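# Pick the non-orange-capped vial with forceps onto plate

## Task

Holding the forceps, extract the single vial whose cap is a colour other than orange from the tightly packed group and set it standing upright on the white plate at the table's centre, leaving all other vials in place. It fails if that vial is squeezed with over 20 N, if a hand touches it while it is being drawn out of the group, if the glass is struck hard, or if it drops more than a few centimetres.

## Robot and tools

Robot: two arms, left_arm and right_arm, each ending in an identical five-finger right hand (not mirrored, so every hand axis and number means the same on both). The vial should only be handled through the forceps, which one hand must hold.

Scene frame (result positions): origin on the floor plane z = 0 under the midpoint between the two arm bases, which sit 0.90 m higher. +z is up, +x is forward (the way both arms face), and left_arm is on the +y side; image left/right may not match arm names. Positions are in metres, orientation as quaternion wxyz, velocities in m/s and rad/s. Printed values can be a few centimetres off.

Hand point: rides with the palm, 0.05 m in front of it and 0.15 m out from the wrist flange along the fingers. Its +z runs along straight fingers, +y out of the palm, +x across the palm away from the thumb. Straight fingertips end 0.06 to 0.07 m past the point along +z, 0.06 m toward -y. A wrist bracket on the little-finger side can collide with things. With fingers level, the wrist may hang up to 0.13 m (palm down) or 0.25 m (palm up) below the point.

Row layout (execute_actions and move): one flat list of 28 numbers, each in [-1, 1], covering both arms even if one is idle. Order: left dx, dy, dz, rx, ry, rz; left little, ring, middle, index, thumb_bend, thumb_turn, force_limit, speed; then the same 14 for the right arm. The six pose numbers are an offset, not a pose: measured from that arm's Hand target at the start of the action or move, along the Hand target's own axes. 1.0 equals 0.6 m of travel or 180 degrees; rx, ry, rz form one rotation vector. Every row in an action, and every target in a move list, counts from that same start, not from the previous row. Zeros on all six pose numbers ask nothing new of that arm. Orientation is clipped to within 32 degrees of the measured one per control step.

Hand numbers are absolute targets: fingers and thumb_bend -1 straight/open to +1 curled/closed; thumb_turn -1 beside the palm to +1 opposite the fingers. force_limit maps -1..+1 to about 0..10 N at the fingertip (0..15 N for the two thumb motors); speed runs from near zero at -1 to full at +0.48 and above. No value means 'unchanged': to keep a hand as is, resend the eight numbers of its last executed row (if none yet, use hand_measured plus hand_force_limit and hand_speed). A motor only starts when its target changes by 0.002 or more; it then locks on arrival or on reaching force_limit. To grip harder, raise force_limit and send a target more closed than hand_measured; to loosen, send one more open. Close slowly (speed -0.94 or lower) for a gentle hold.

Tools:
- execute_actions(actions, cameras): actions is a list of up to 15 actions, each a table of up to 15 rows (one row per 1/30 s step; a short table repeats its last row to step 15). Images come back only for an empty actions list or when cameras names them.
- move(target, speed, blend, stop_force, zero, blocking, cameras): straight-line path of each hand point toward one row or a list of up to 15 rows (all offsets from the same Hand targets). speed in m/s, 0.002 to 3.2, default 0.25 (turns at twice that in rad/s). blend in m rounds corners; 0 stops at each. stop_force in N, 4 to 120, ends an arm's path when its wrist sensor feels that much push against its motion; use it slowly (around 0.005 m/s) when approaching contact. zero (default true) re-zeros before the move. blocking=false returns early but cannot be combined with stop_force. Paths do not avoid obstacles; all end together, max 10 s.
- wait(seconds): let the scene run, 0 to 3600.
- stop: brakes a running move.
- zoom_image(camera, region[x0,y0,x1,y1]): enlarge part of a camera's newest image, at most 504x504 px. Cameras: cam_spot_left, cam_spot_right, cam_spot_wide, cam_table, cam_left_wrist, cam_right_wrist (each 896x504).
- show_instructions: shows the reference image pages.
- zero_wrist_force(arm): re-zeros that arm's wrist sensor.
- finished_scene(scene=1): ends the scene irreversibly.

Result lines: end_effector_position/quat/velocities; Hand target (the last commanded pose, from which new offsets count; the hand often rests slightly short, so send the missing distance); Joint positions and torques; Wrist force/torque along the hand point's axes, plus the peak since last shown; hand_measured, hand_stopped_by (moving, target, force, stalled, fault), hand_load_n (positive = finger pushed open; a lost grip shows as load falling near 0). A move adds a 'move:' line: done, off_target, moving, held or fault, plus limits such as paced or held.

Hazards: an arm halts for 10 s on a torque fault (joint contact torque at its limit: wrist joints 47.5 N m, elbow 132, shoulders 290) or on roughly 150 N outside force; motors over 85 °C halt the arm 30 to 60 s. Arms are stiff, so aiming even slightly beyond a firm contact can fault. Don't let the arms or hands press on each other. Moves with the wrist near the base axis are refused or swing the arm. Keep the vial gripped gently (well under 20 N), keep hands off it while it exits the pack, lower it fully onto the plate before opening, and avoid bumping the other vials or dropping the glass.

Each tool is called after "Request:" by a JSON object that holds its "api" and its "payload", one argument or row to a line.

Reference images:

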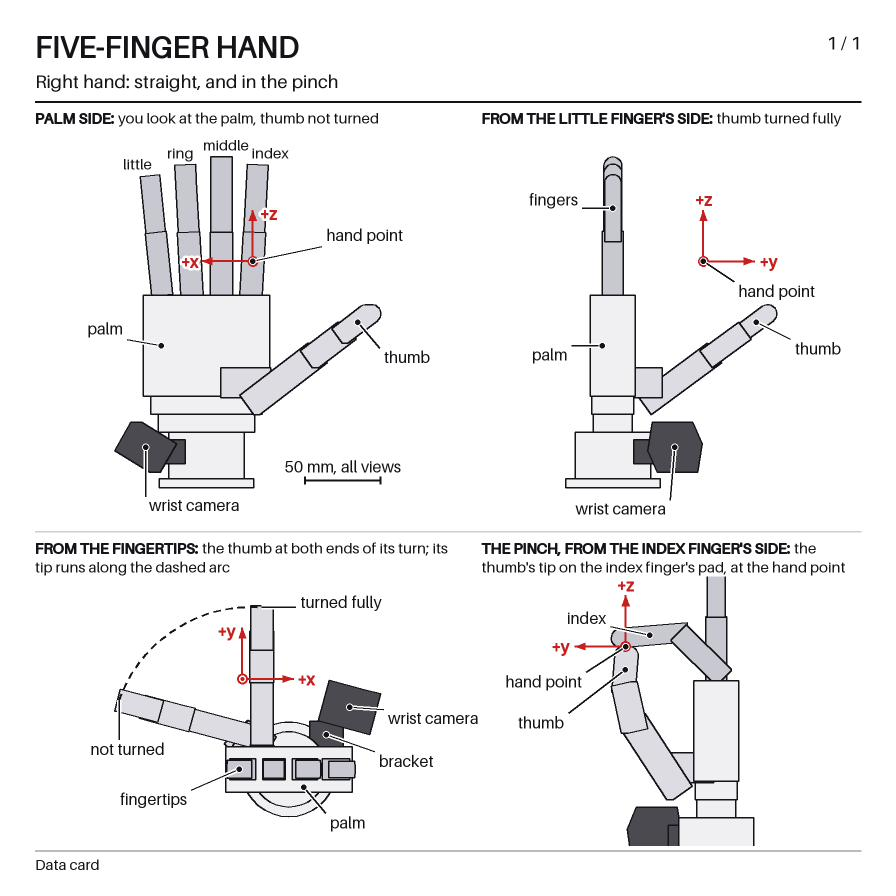

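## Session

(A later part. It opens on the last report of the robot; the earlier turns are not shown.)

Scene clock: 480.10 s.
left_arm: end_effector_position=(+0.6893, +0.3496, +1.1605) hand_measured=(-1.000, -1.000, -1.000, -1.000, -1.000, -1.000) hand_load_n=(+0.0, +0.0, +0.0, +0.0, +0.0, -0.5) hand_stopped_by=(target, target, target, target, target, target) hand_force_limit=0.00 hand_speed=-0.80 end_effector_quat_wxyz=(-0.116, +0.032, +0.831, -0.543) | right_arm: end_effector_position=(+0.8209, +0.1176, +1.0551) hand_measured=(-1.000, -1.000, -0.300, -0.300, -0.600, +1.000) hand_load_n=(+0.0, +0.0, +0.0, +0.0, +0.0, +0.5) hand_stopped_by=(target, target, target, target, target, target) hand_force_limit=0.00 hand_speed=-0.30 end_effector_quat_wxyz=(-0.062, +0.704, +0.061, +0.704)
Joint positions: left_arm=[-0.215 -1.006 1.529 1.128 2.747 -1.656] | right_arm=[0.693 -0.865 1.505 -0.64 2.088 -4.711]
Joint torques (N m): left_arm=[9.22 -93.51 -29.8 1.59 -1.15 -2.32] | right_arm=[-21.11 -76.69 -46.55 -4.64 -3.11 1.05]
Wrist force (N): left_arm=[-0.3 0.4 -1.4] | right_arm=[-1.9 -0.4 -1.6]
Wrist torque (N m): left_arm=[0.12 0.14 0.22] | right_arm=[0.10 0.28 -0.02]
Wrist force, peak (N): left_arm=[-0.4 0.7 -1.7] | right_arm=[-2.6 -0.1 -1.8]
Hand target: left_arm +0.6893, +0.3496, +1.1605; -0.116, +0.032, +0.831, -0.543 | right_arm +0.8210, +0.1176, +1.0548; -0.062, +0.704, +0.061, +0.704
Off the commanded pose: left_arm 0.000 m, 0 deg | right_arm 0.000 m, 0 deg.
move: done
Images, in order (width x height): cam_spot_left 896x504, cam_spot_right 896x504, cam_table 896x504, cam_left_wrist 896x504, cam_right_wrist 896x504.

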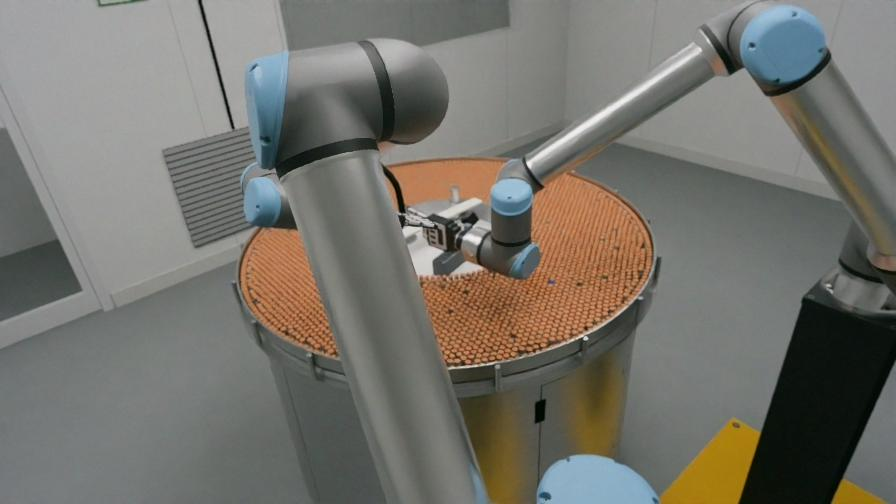

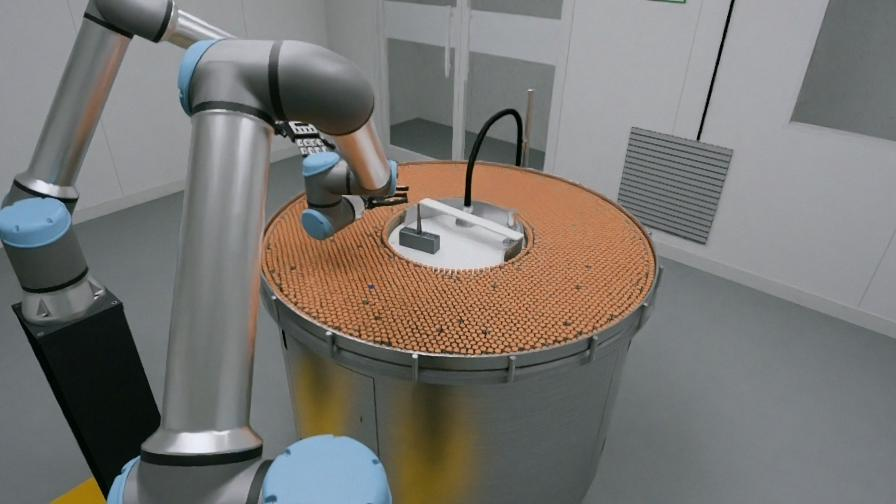

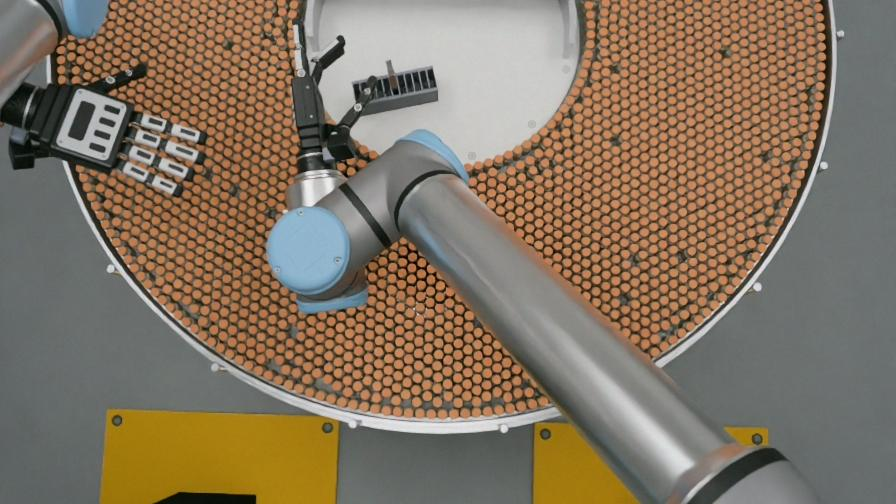

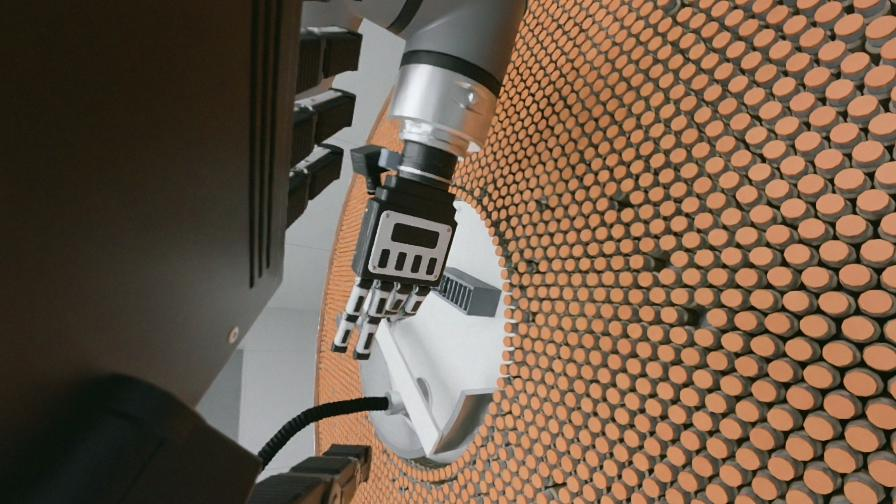

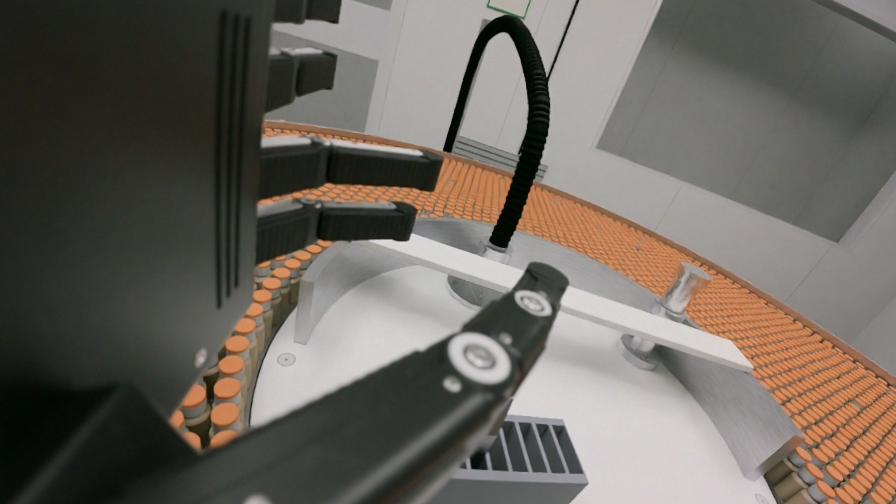

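Request:
{"api": "move", "payload": {
  "target": [0,0,0,0,0,0,-1,-1,-1,-1,-1,-1,0,-0.8,-0.0317,0,0.0133,0,0,0,-1,-1,-0.3,-0.3,-0.6,1,0,-0.3],
  "speed": 0.05,
  "cameras": ["cam_spot_right","cam_right_wrist","cam_table","cam_spot_left"]
}}

Request:
{"api": "zoom_image", "payload": {
  "camera": "cam_table",
  "region": [310, 20, 430, 110]
}}

Request:
{"api": "zoom_image", "payload": {
  "camera": "cam_spot_right",
  "region": [360, 170, 460, 260]
}}

Request:
{"api": "zoom_image", "payload": {
  "camera": "cam_spot_left",
  "region": [390, 170, 590, 310]
}}

Scene clock: 505.80 s.
left_arm: end_effector_position=(+0.6893, +0.3496, +1.1605) hand_measured=(-1.000, -1.000, -1.000, -1.000, -1.000, -1.000) hand_load_n=(+0.0, +0.0, +0.0, +0.0, +0.0, +0.0) hand_stopped_by=(target, target, target, target, target, target) hand_force_limit=0.00 hand_speed=-0.80 end_effector_quat_wxyz=(-0.116, +0.032, +0.831, -0.543) | right_arm: end_effector_position=(+0.8287, +0.1190, +1.0360) hand_measured=(-1.000, -1.000, -0.300, -0.300, -0.600, +1.000) hand_load_n=(+0.0, +0.5, +0.0, +0.0, +0.0, +0.0) hand_stopped_by=(target, target, target, target, target, target) hand_force_limit=0.00 hand_speed=-0.30 end_effector_quat_wxyz=(-0.062, +0.704, +0.061, +0.704)
Joint positions: left_arm=[-0.215 -1.006 1.529 1.128 2.747 -1.656] | right_arm=[0.688 -0.838 1.497 -0.658 2.084 -4.711]
Joint torques (N m): left_arm=[5.38 -92.56 -30.09 1.82 -0.99 -2.2] | right_arm=[-20.1 -75.47 -46.77 -4.33 -3.01 -2.22]
Wrist force (N): left_arm=[-0.1 0.1 -1.6] | right_arm=[-2.1 -0.3 -1.6]
Wrist torque (N m): left_arm=[0.11 0.11 0.24] | right_arm=[0.10 0.31 -0.04]
Wrist force, peak (N): left_arm=[-0.4 0.4 -1.7] | right_arm=[-2.3 -0.5 -1.7]
Hand target: left_arm +0.6893, +0.3496, +1.1605; -0.116, +0.032, +0.831, -0.543 | right_arm +0.8288, +0.1190, +1.0358; -0.062, +0.704, +0.061, +0.704
Off the commanded pose: left_arm 0.000 m, 0 deg | right_arm 0.000 m, 0 deg.
move: done
Images, in order (width x height): cam_spot_left 896x504, cam_spot_right 896x504, cam_table 896x504, cam_right_wrist 896x504.

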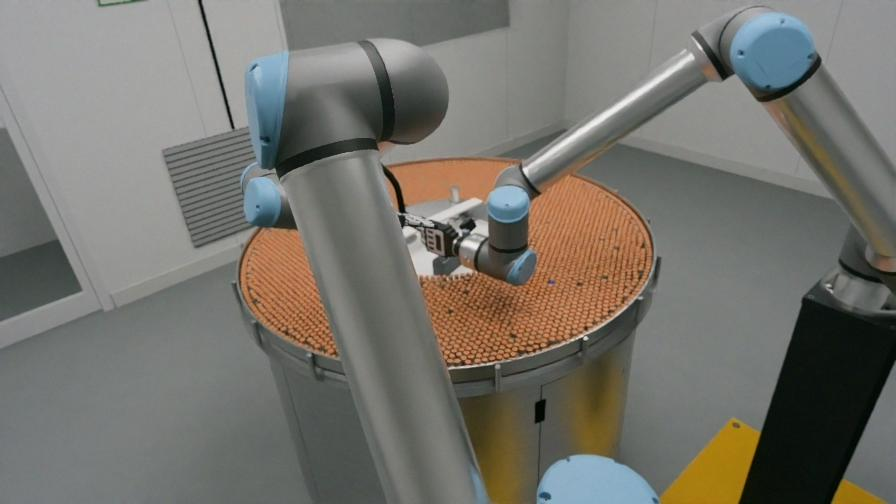

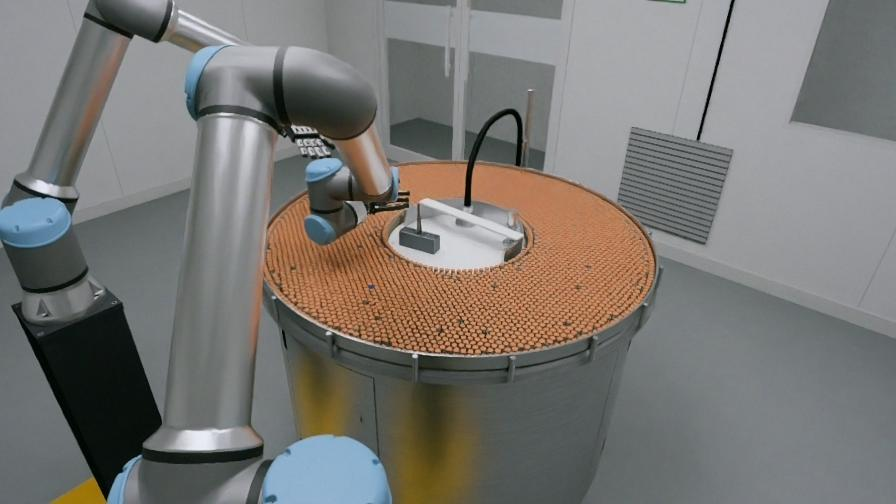

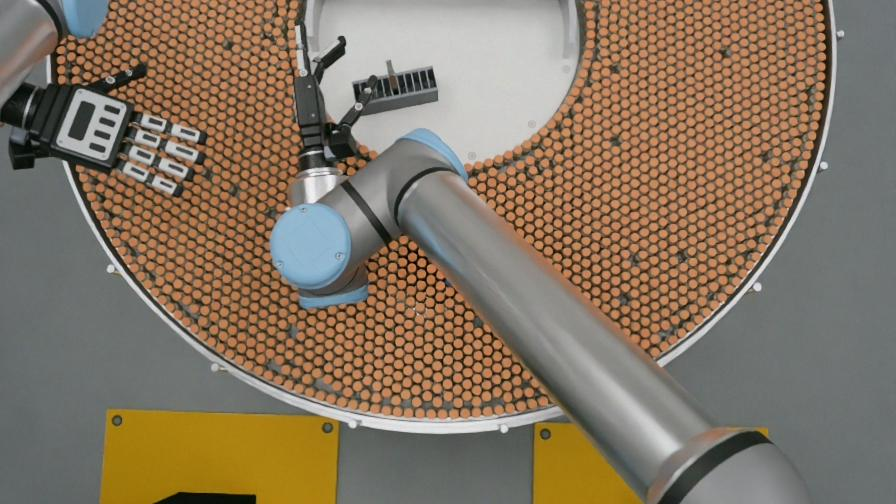

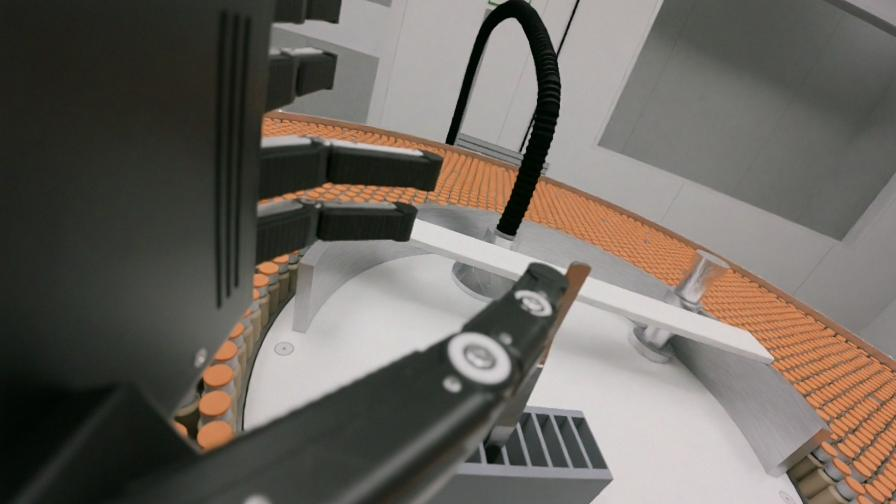

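Scaled by 4.200 from the camera's image (finer frame: 1280x720).

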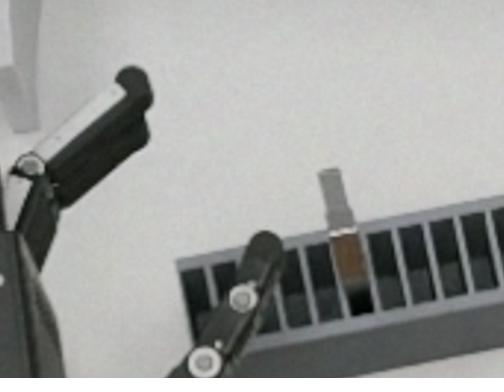

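Scaled by 5.040 from the camera's image (finer frame: 1280x720).

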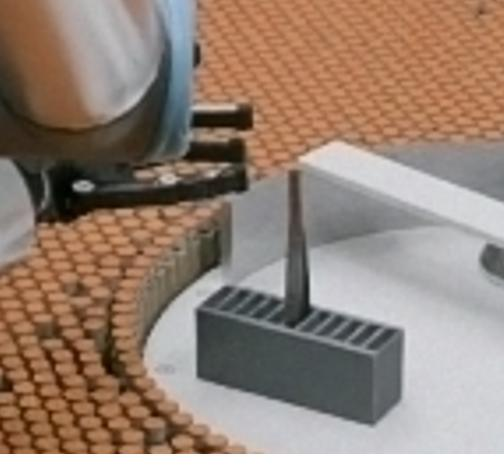

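Scaled by 2.520 from the camera's image (finer frame: 1280x720).

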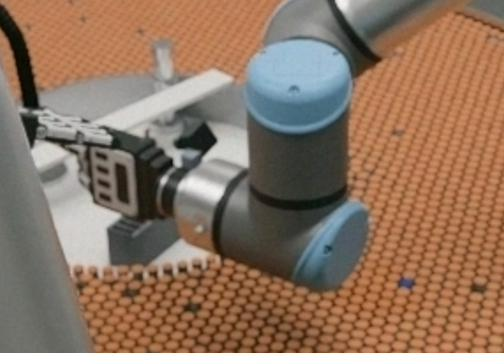

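Request:
{"api": "move", "payload": {
  "target": [0,0,0,0,0,0,-1,-1,-1,-1,-1,-1,0,-0.8,-0.0367,0,0.005,0,-0.0444,0,-1,-1,-0.3,-0.3,-0.6,1,0,-0.3],
  "speed": 0.05,
  "cameras": ["cam_spot_right","cam_right_wrist","cam_table","cam_spot_left"]
}}

Request:
{"api": "zoom_image", "payload": {
  "camera": "cam_table",
  "region": [310, 20, 430, 110]
}}

Request:
{"api": "zoom_image", "payload": {
  "camera": "cam_spot_right",
  "region": [360, 170, 460, 260]
}}

Request:
{"api": "zoom_image", "payload": {
  "camera": "cam_right_wrist",
  "region": [380, 180, 660, 460]
}}

Scene clock: 550.77 s.
left_arm: end_effector_position=(+0.6893, +0.3496, +1.1605) hand_measured=(-1.000, -1.000, -1.000, -1.000, -1.000, -1.000) hand_load_n=(+0.0, +0.0, +0.0, +0.0, +0.0, -0.5) hand_stopped_by=(target, target, target, target, target, target) hand_force_limit=0.00 hand_speed=-0.80 end_effector_quat_wxyz=(-0.116, +0.032, +0.831, -0.543) | right_arm: end_effector_position=(+0.8318, +0.1196, +1.0138) hand_measured=(-1.000, -1.000, -0.300, -0.300, -0.600, +1.000) hand_load_n=(+0.0, +0.0, +0.0, +0.0, +0.0, +0.0) hand_stopped_by=(target, target, target, target, target, target) hand_force_limit=0.00 hand_speed=-0.30 end_effector_quat_wxyz=(-0.058, +0.752, +0.066, +0.654)
Joint positions: left_arm=[-0.215 -1.006 1.529 1.128 2.747 -1.656] | right_arm=[0.682 -0.816 1.425 -0.45 2.073 -4.634]
Joint torques (N m): left_arm=[1.75 -93.06 -30.19 1.73 -1.19 -2.24] | right_arm=[-20.34 -80.89 -46.9 0.73 -2.78 2.84]
Wrist force (N): left_arm=[0.1 0.2 -1.5] | right_arm=[-1.8 0.1 -0.9]
Wrist torque (N m): left_arm=[0.10 0.09 0.24] | right_arm=[0.13 0.24 -0.18]
Wrist force, peak (N): left_arm=[-0.6 0.4 -1.7] | right_arm=[-2.5 -0.3 -1.9]
Hand target: left_arm +0.6893, +0.3496, +1.1605; -0.116, +0.032, +0.831, -0.543 | right_arm +0.8318, +0.1196, +1.0137; -0.058, +0.752, +0.066, +0.654
Off the commanded pose: left_arm 0.000 m, 0 deg | right_arm 0.000 m, 0 deg.
move: done
Images, in order (width x height): cam_spot_left 896x504, cam_spot_right 896x504, cam_table 896x504, cam_right_wrist 896x504.

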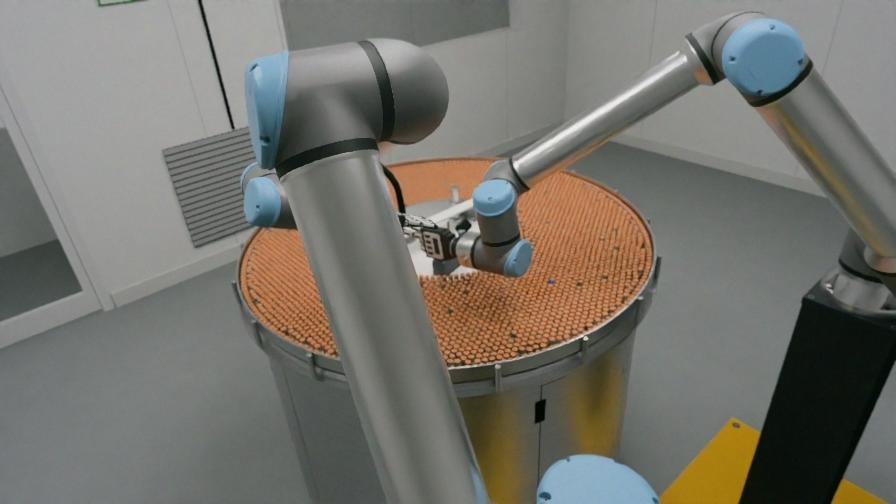

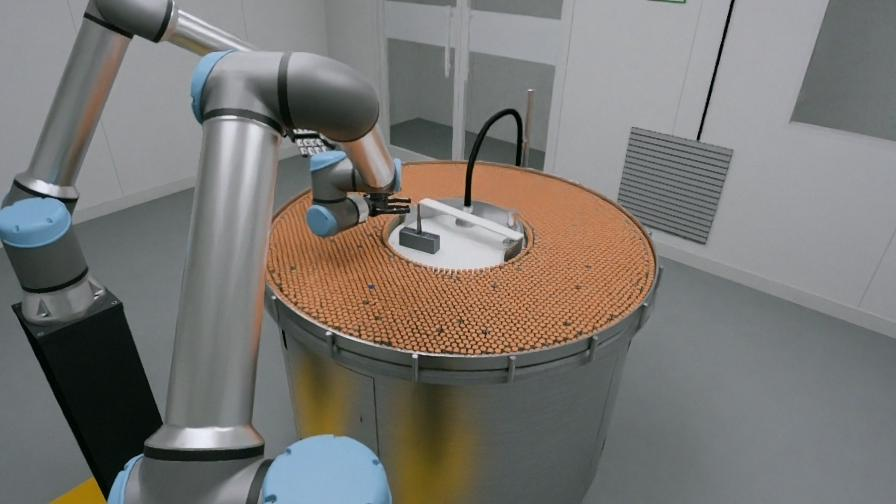

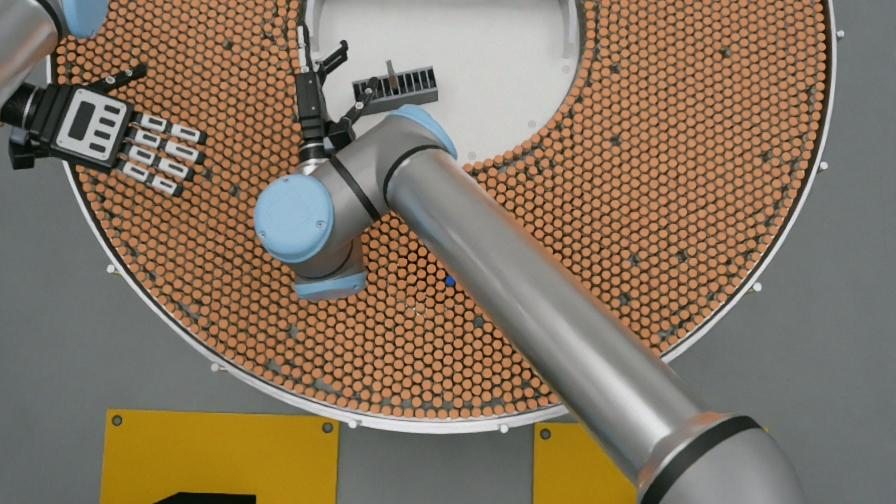

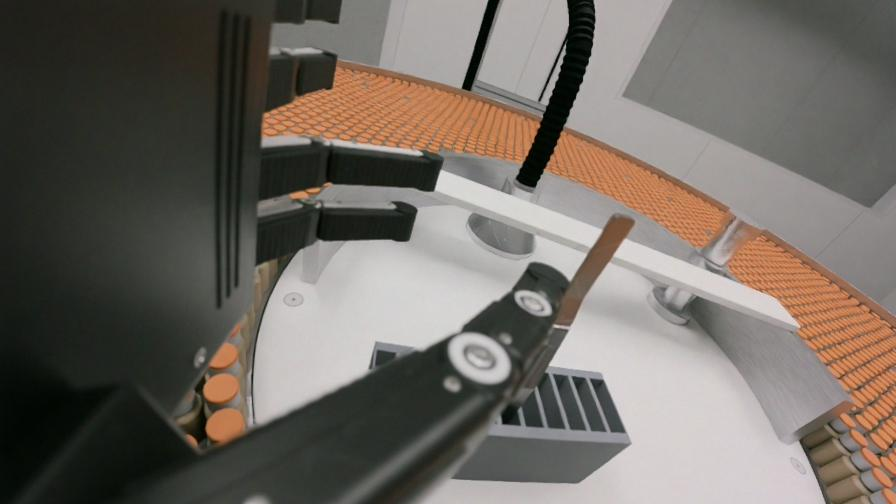

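Scaled by 4.200 from the camera's image (finer frame: 1280x720).

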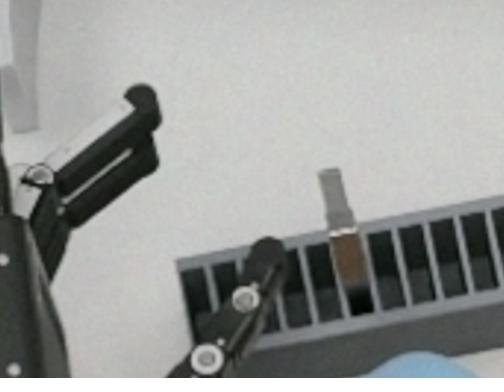

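Scaled by 5.040 from the camera's image (finer frame: 1280x720).

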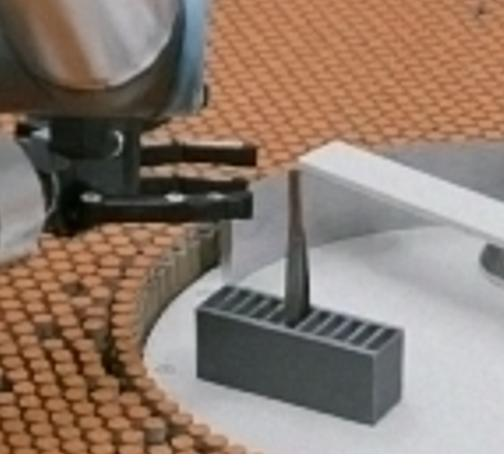

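Scaled by 1.800 from the camera's image (finer frame: 1280x720).

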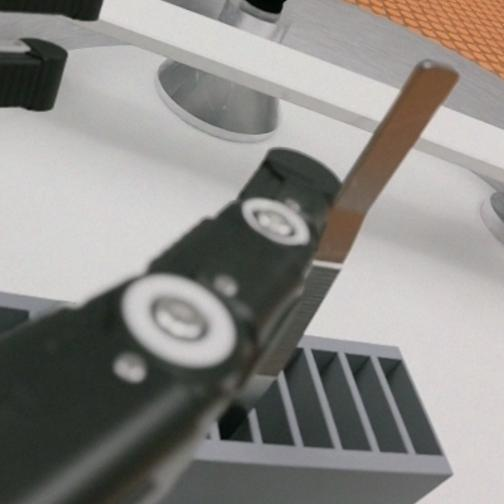

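Request:
{"api": "move", "payload": {
  "target": [0,0,0,0,0,0,-1,-1,-1,-1,-1,-1,0,-0.8,-0.0133,0.06,0,0,0,0,-1,-1,-0.3,-0.3,-0.6,1,0,-0.3],
  "speed": 0.04,
  "cameras": ["cam_spot_right","cam_right_wrist","cam_table","cam_spot_left"]
}}

Request:
{"api": "zoom_image", "payload": {
  "camera": "cam_table",
  "region": [330, 20, 450, 110]
}}

Request:
{"api": "zoom_image", "payload": {
  "camera": "cam_spot_right",
  "region": [360, 170, 460, 260]
}}

Request:
{"api": "zoom_image", "payload": {
  "camera": "cam_right_wrist",
  "region": [380, 180, 660, 460]
}}

Scene clock: 562.40 s.
left_arm: end_effector_position=(+0.6893, +0.3496, +1.1605) hand_measured=(-1.000, -1.000, -1.000, -1.000, -1.000, -1.000) hand_load_n=(+0.0, +0.0, +0.0, +0.0, +0.0, +0.0) hand_stopped_by=(target, target, target, target, target, target) hand_force_limit=0.00 hand_speed=-0.80 end_effector_quat_wxyz=(-0.116, +0.032, +0.831, -0.543) | right_arm: end_effector_position=(+0.8369, +0.0841, +1.0058) hand_measured=(-1.000, -1.000, -0.300, -0.300, -0.600, +1.000) hand_load_n=(+0.0, +0.0, +0.0, +0.0, +0.0, +0.0) hand_stopped_by=(target, target, target, target, target, target) hand_force_limit=0.00 hand_speed=-0.30 end_effector_quat_wxyz=(-0.058, +0.752, +0.066, +0.654)
Joint positions: left_arm=[-0.215 -1.006 1.529 1.128 2.747 -1.656] | right_arm=[0.646 -0.841 1.489 -0.492 2.037 -4.641]
Joint torques (N m): left_arm=[0.44 -91.38 -29.71 1.64 -0.8 -2.26] | right_arm=[-21.51 -113.76 -24.95 -3.54 -2.93 -3.49]
Wrist force (N): left_arm=[-0.4 0.2 -1.6] | right_arm=[-2.6 -0.2 -1.3]
Wrist torque (N m): left_arm=[0.12 0.16 0.22] | right_arm=[0.11 0.36 -0.05]
Wrist force, peak (N): left_arm=[-0.2 0.3 -1.9] | right_arm=[-2.6 -0.2 -1.3]
Hand target: left_arm +0.6893, +0.3496, +1.1605; -0.116, +0.032, +0.831, -0.543 | right_arm +0.8369, +0.0839, +1.0058; -0.058, +0.752, +0.066, +0.654
Off the commanded pose: left_arm 0.000 m, 0 deg | right_arm 0.000 m, 0 deg.
move: done
Images, in order (width x height): cam_spot_left 896x504, cam_spot_right 896x504, cam_table 896x504, cam_right_wrist 896x504.

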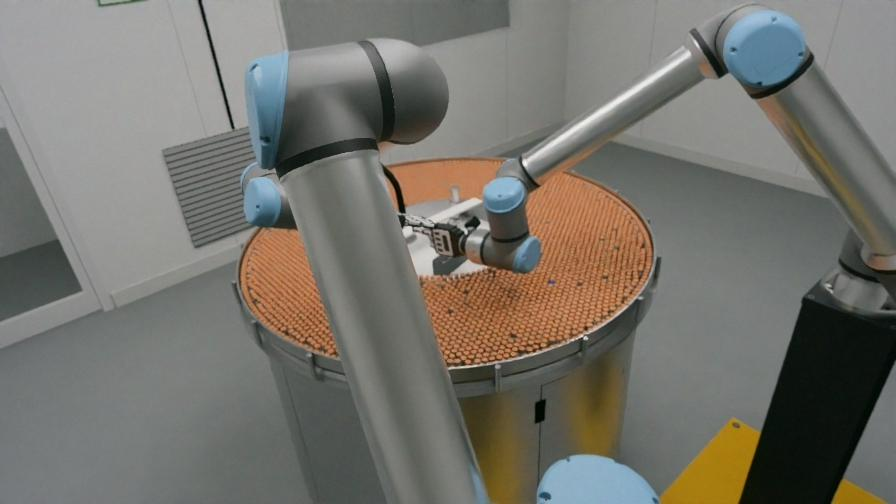

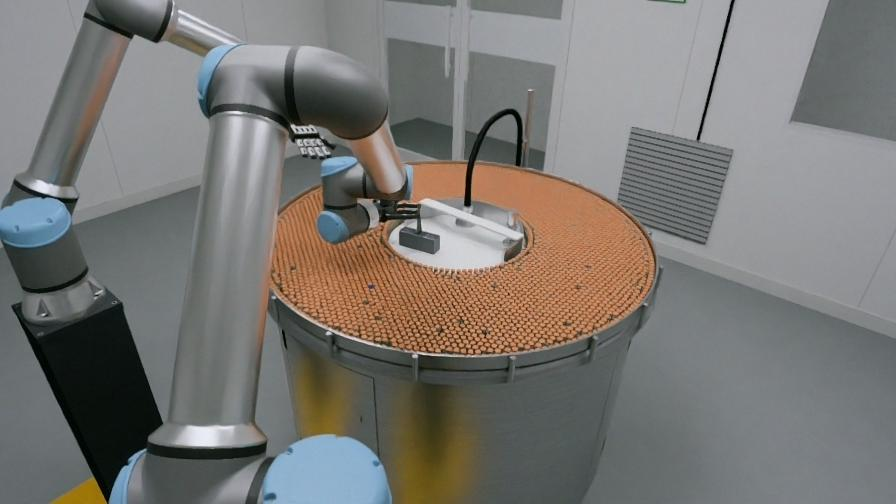

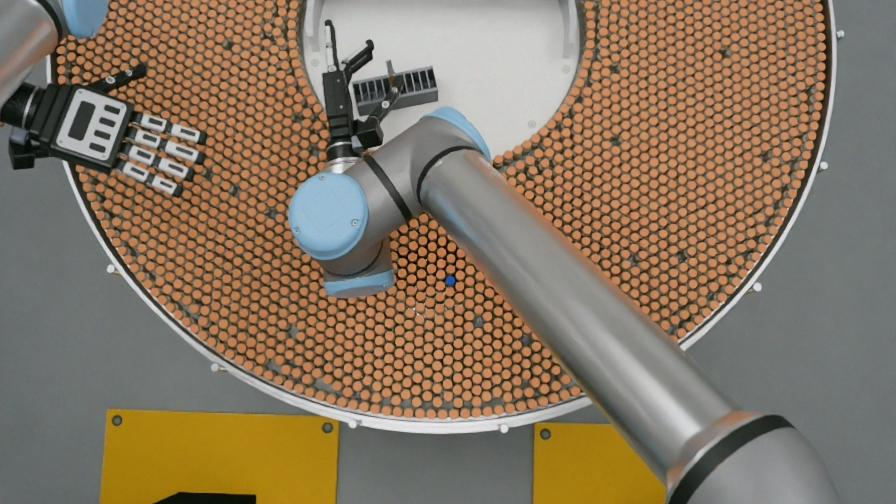

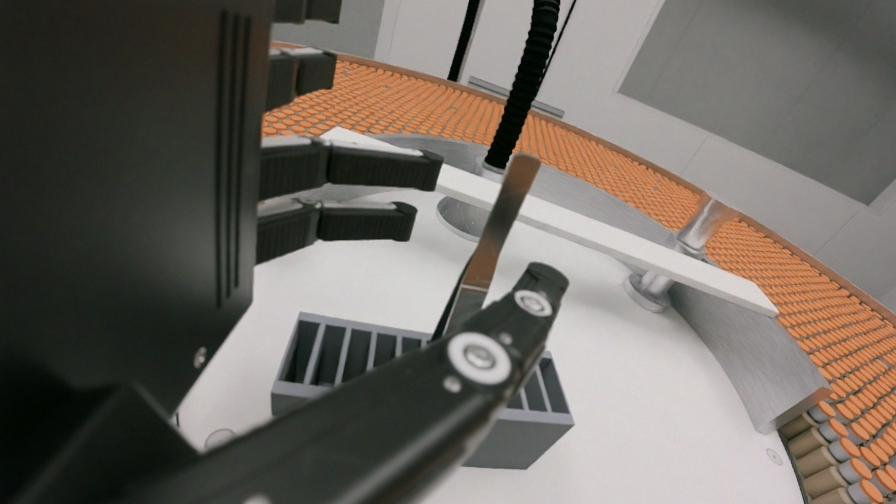

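Scaled by 4.200 from the camera's image (finer frame: 1280x720).

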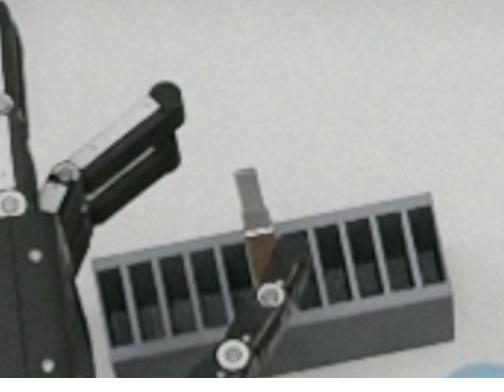

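Scaled by 5.040 from the camera's image (finer frame: 1280x720).

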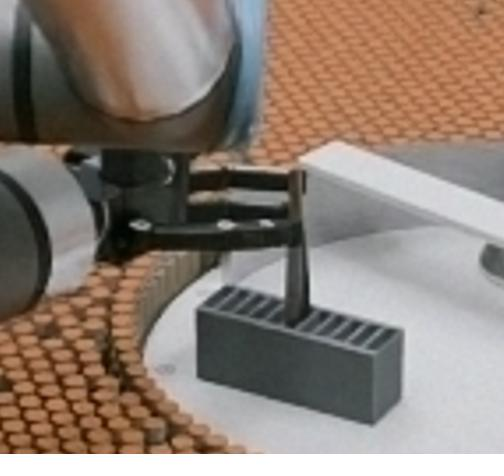

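Scaled by 1.800 from the camera's image (finer frame: 1280x720).

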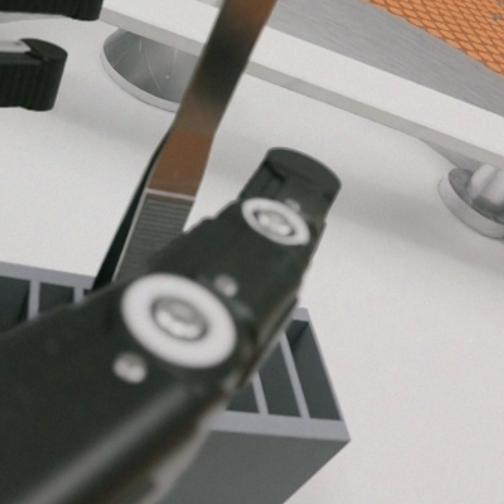

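Request:
{"api": "move", "payload": {
  "target": [0,0,0,0,0,0,-1,-1,-1,-1,-1,-1,0,-0.8,0,0.0167,0.005,0,0,0,-1,-1,-0.3,-0.3,-0.6,1,0,-0.3],
  "speed": 0.03,
  "cameras": ["cam_spot_right","cam_right_wrist","cam_table"]
}}

Request:
{"api": "zoom_image", "payload": {
  "camera": "cam_table",
  "region": [330, 20, 450, 110]
}}

Request:
{"api": "zoom_image", "payload": {
  "camera": "cam_spot_right",
  "region": [390, 190, 450, 250]
}}

Request:
{"api": "zoom_image", "payload": {
  "camera": "cam_right_wrist",
  "region": [380, 140, 600, 360]
}}

Scene clock: 591.30 s.
left_arm: end_effector_position=(+0.6893, +0.3496, +1.1605) hand_measured=(-1.000, -1.000, -1.000, -1.000, -1.000, -1.000) hand_load_n=(+0.0, +0.0, +0.0, -0.5, -0.5, -0.5) hand_stopped_by=(target, target, target, target, target, target) hand_force_limit=0.00 hand_speed=-0.80 end_effector_quat_wxyz=(-0.116, +0.032, +0.831, -0.543) | right_arm: end_effector_position=(+0.8415, +0.0749, +1.0054) hand_measured=(-1.000, -1.000, -0.300, -0.300, -0.600, +1.000) hand_load_n=(+0.0, +0.0, +0.0, +0.0, +0.0, +0.0) hand_stopped_by=(target, target, target, target, target, target) hand_force_limit=0.00 hand_speed=-0.30 end_effector_quat_wxyz=(-0.058, +0.752, +0.066, +0.654)
Joint positions: left_arm=[-0.215 -1.006 1.529 1.128 2.747 -1.656] | right_arm=[0.634 -0.846 1.5 -0.498 2.025 -4.643]
Joint torques (N m): left_arm=[-0.25 -92.31 -30.14 1.5 -0.74 -2.22] | right_arm=[-16.14 -114.16 -22.51 -3.77 -2.59 -3.68]
Wrist force (N): left_arm=[-0.3 0.3 -1.6] | right_arm=[-1.6 -0.1 -1.4]
Wrist torque (N m): left_arm=[0.13 0.15 0.22] | right_arm=[0.14 0.22 0.02]
Wrist force, peak (N): left_arm=[-0.8 0.5 -1.9] | right_arm=[-3.0 -0.2 -0.7]
Hand target: left_arm +0.6893, +0.3496, +1.1605; -0.116, +0.032, +0.831, -0.543 | right_arm +0.8416, +0.0746, +1.0054; -0.058, +0.752, +0.066, +0.654
Off the commanded pose: left_arm 0.000 m, 0 deg | right_arm 0.000 m, 0 deg.
move: done
Images, in order (width x height): cam_spot_right 896x504, cam_table 896x504, cam_right_wrist 896x504.

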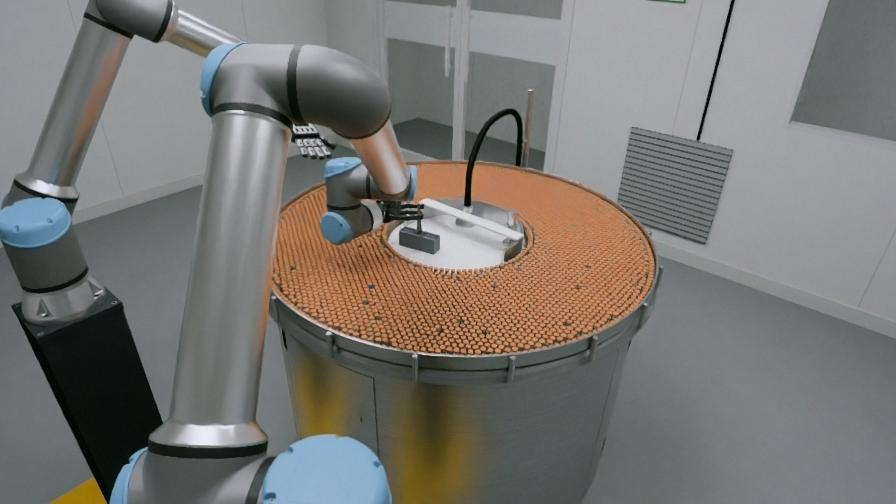

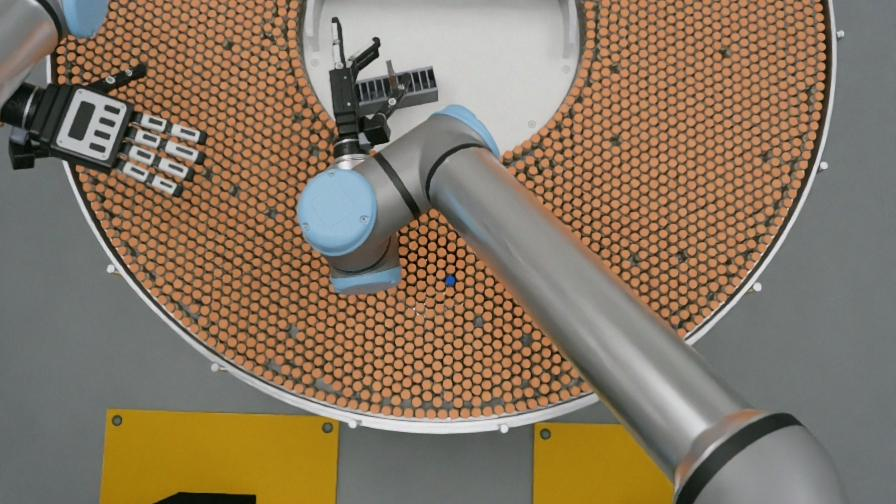

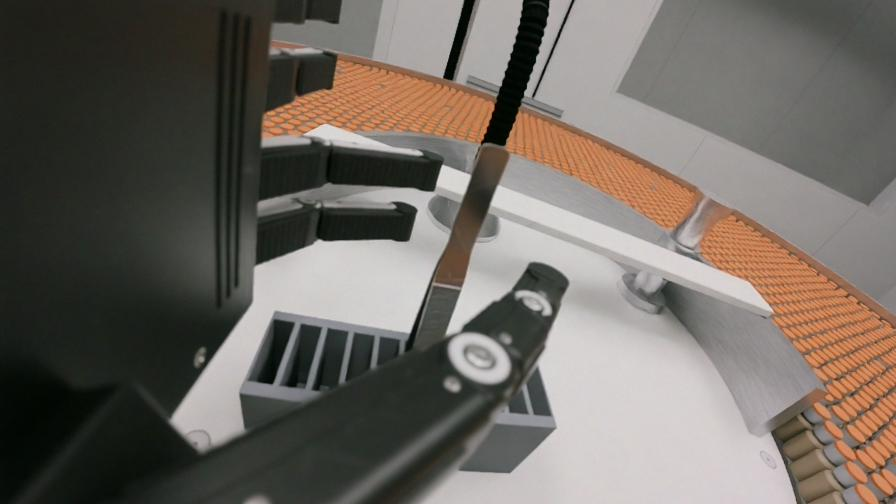

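Scaled by 4.200 from the camera's image (finer frame: 1280x720).

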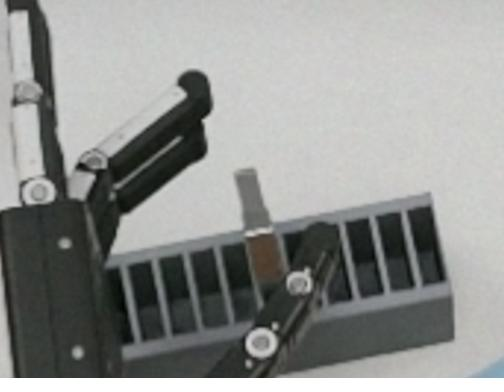

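Scaled by 8.400 from the camera's image (finer frame: 1280x720).

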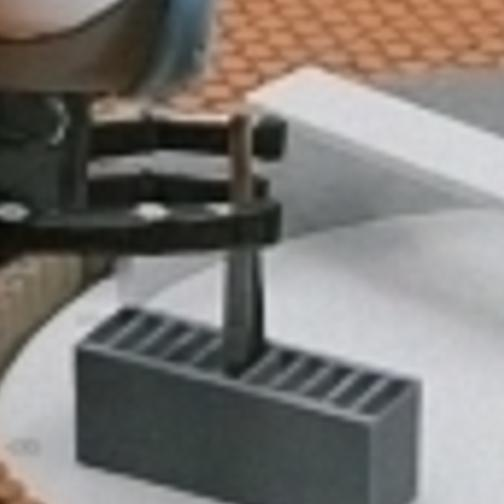

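Scaled by 2.291 from the camera's image (finer frame: 1280x720).

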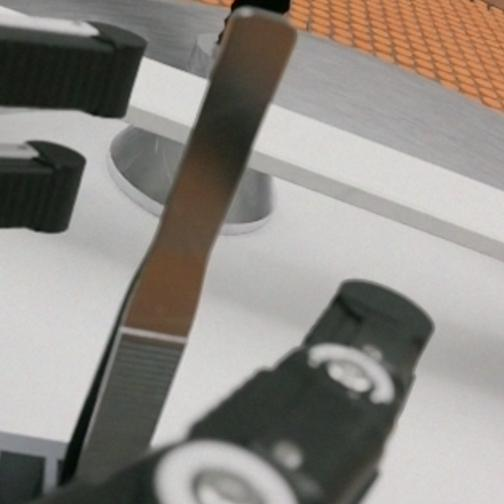

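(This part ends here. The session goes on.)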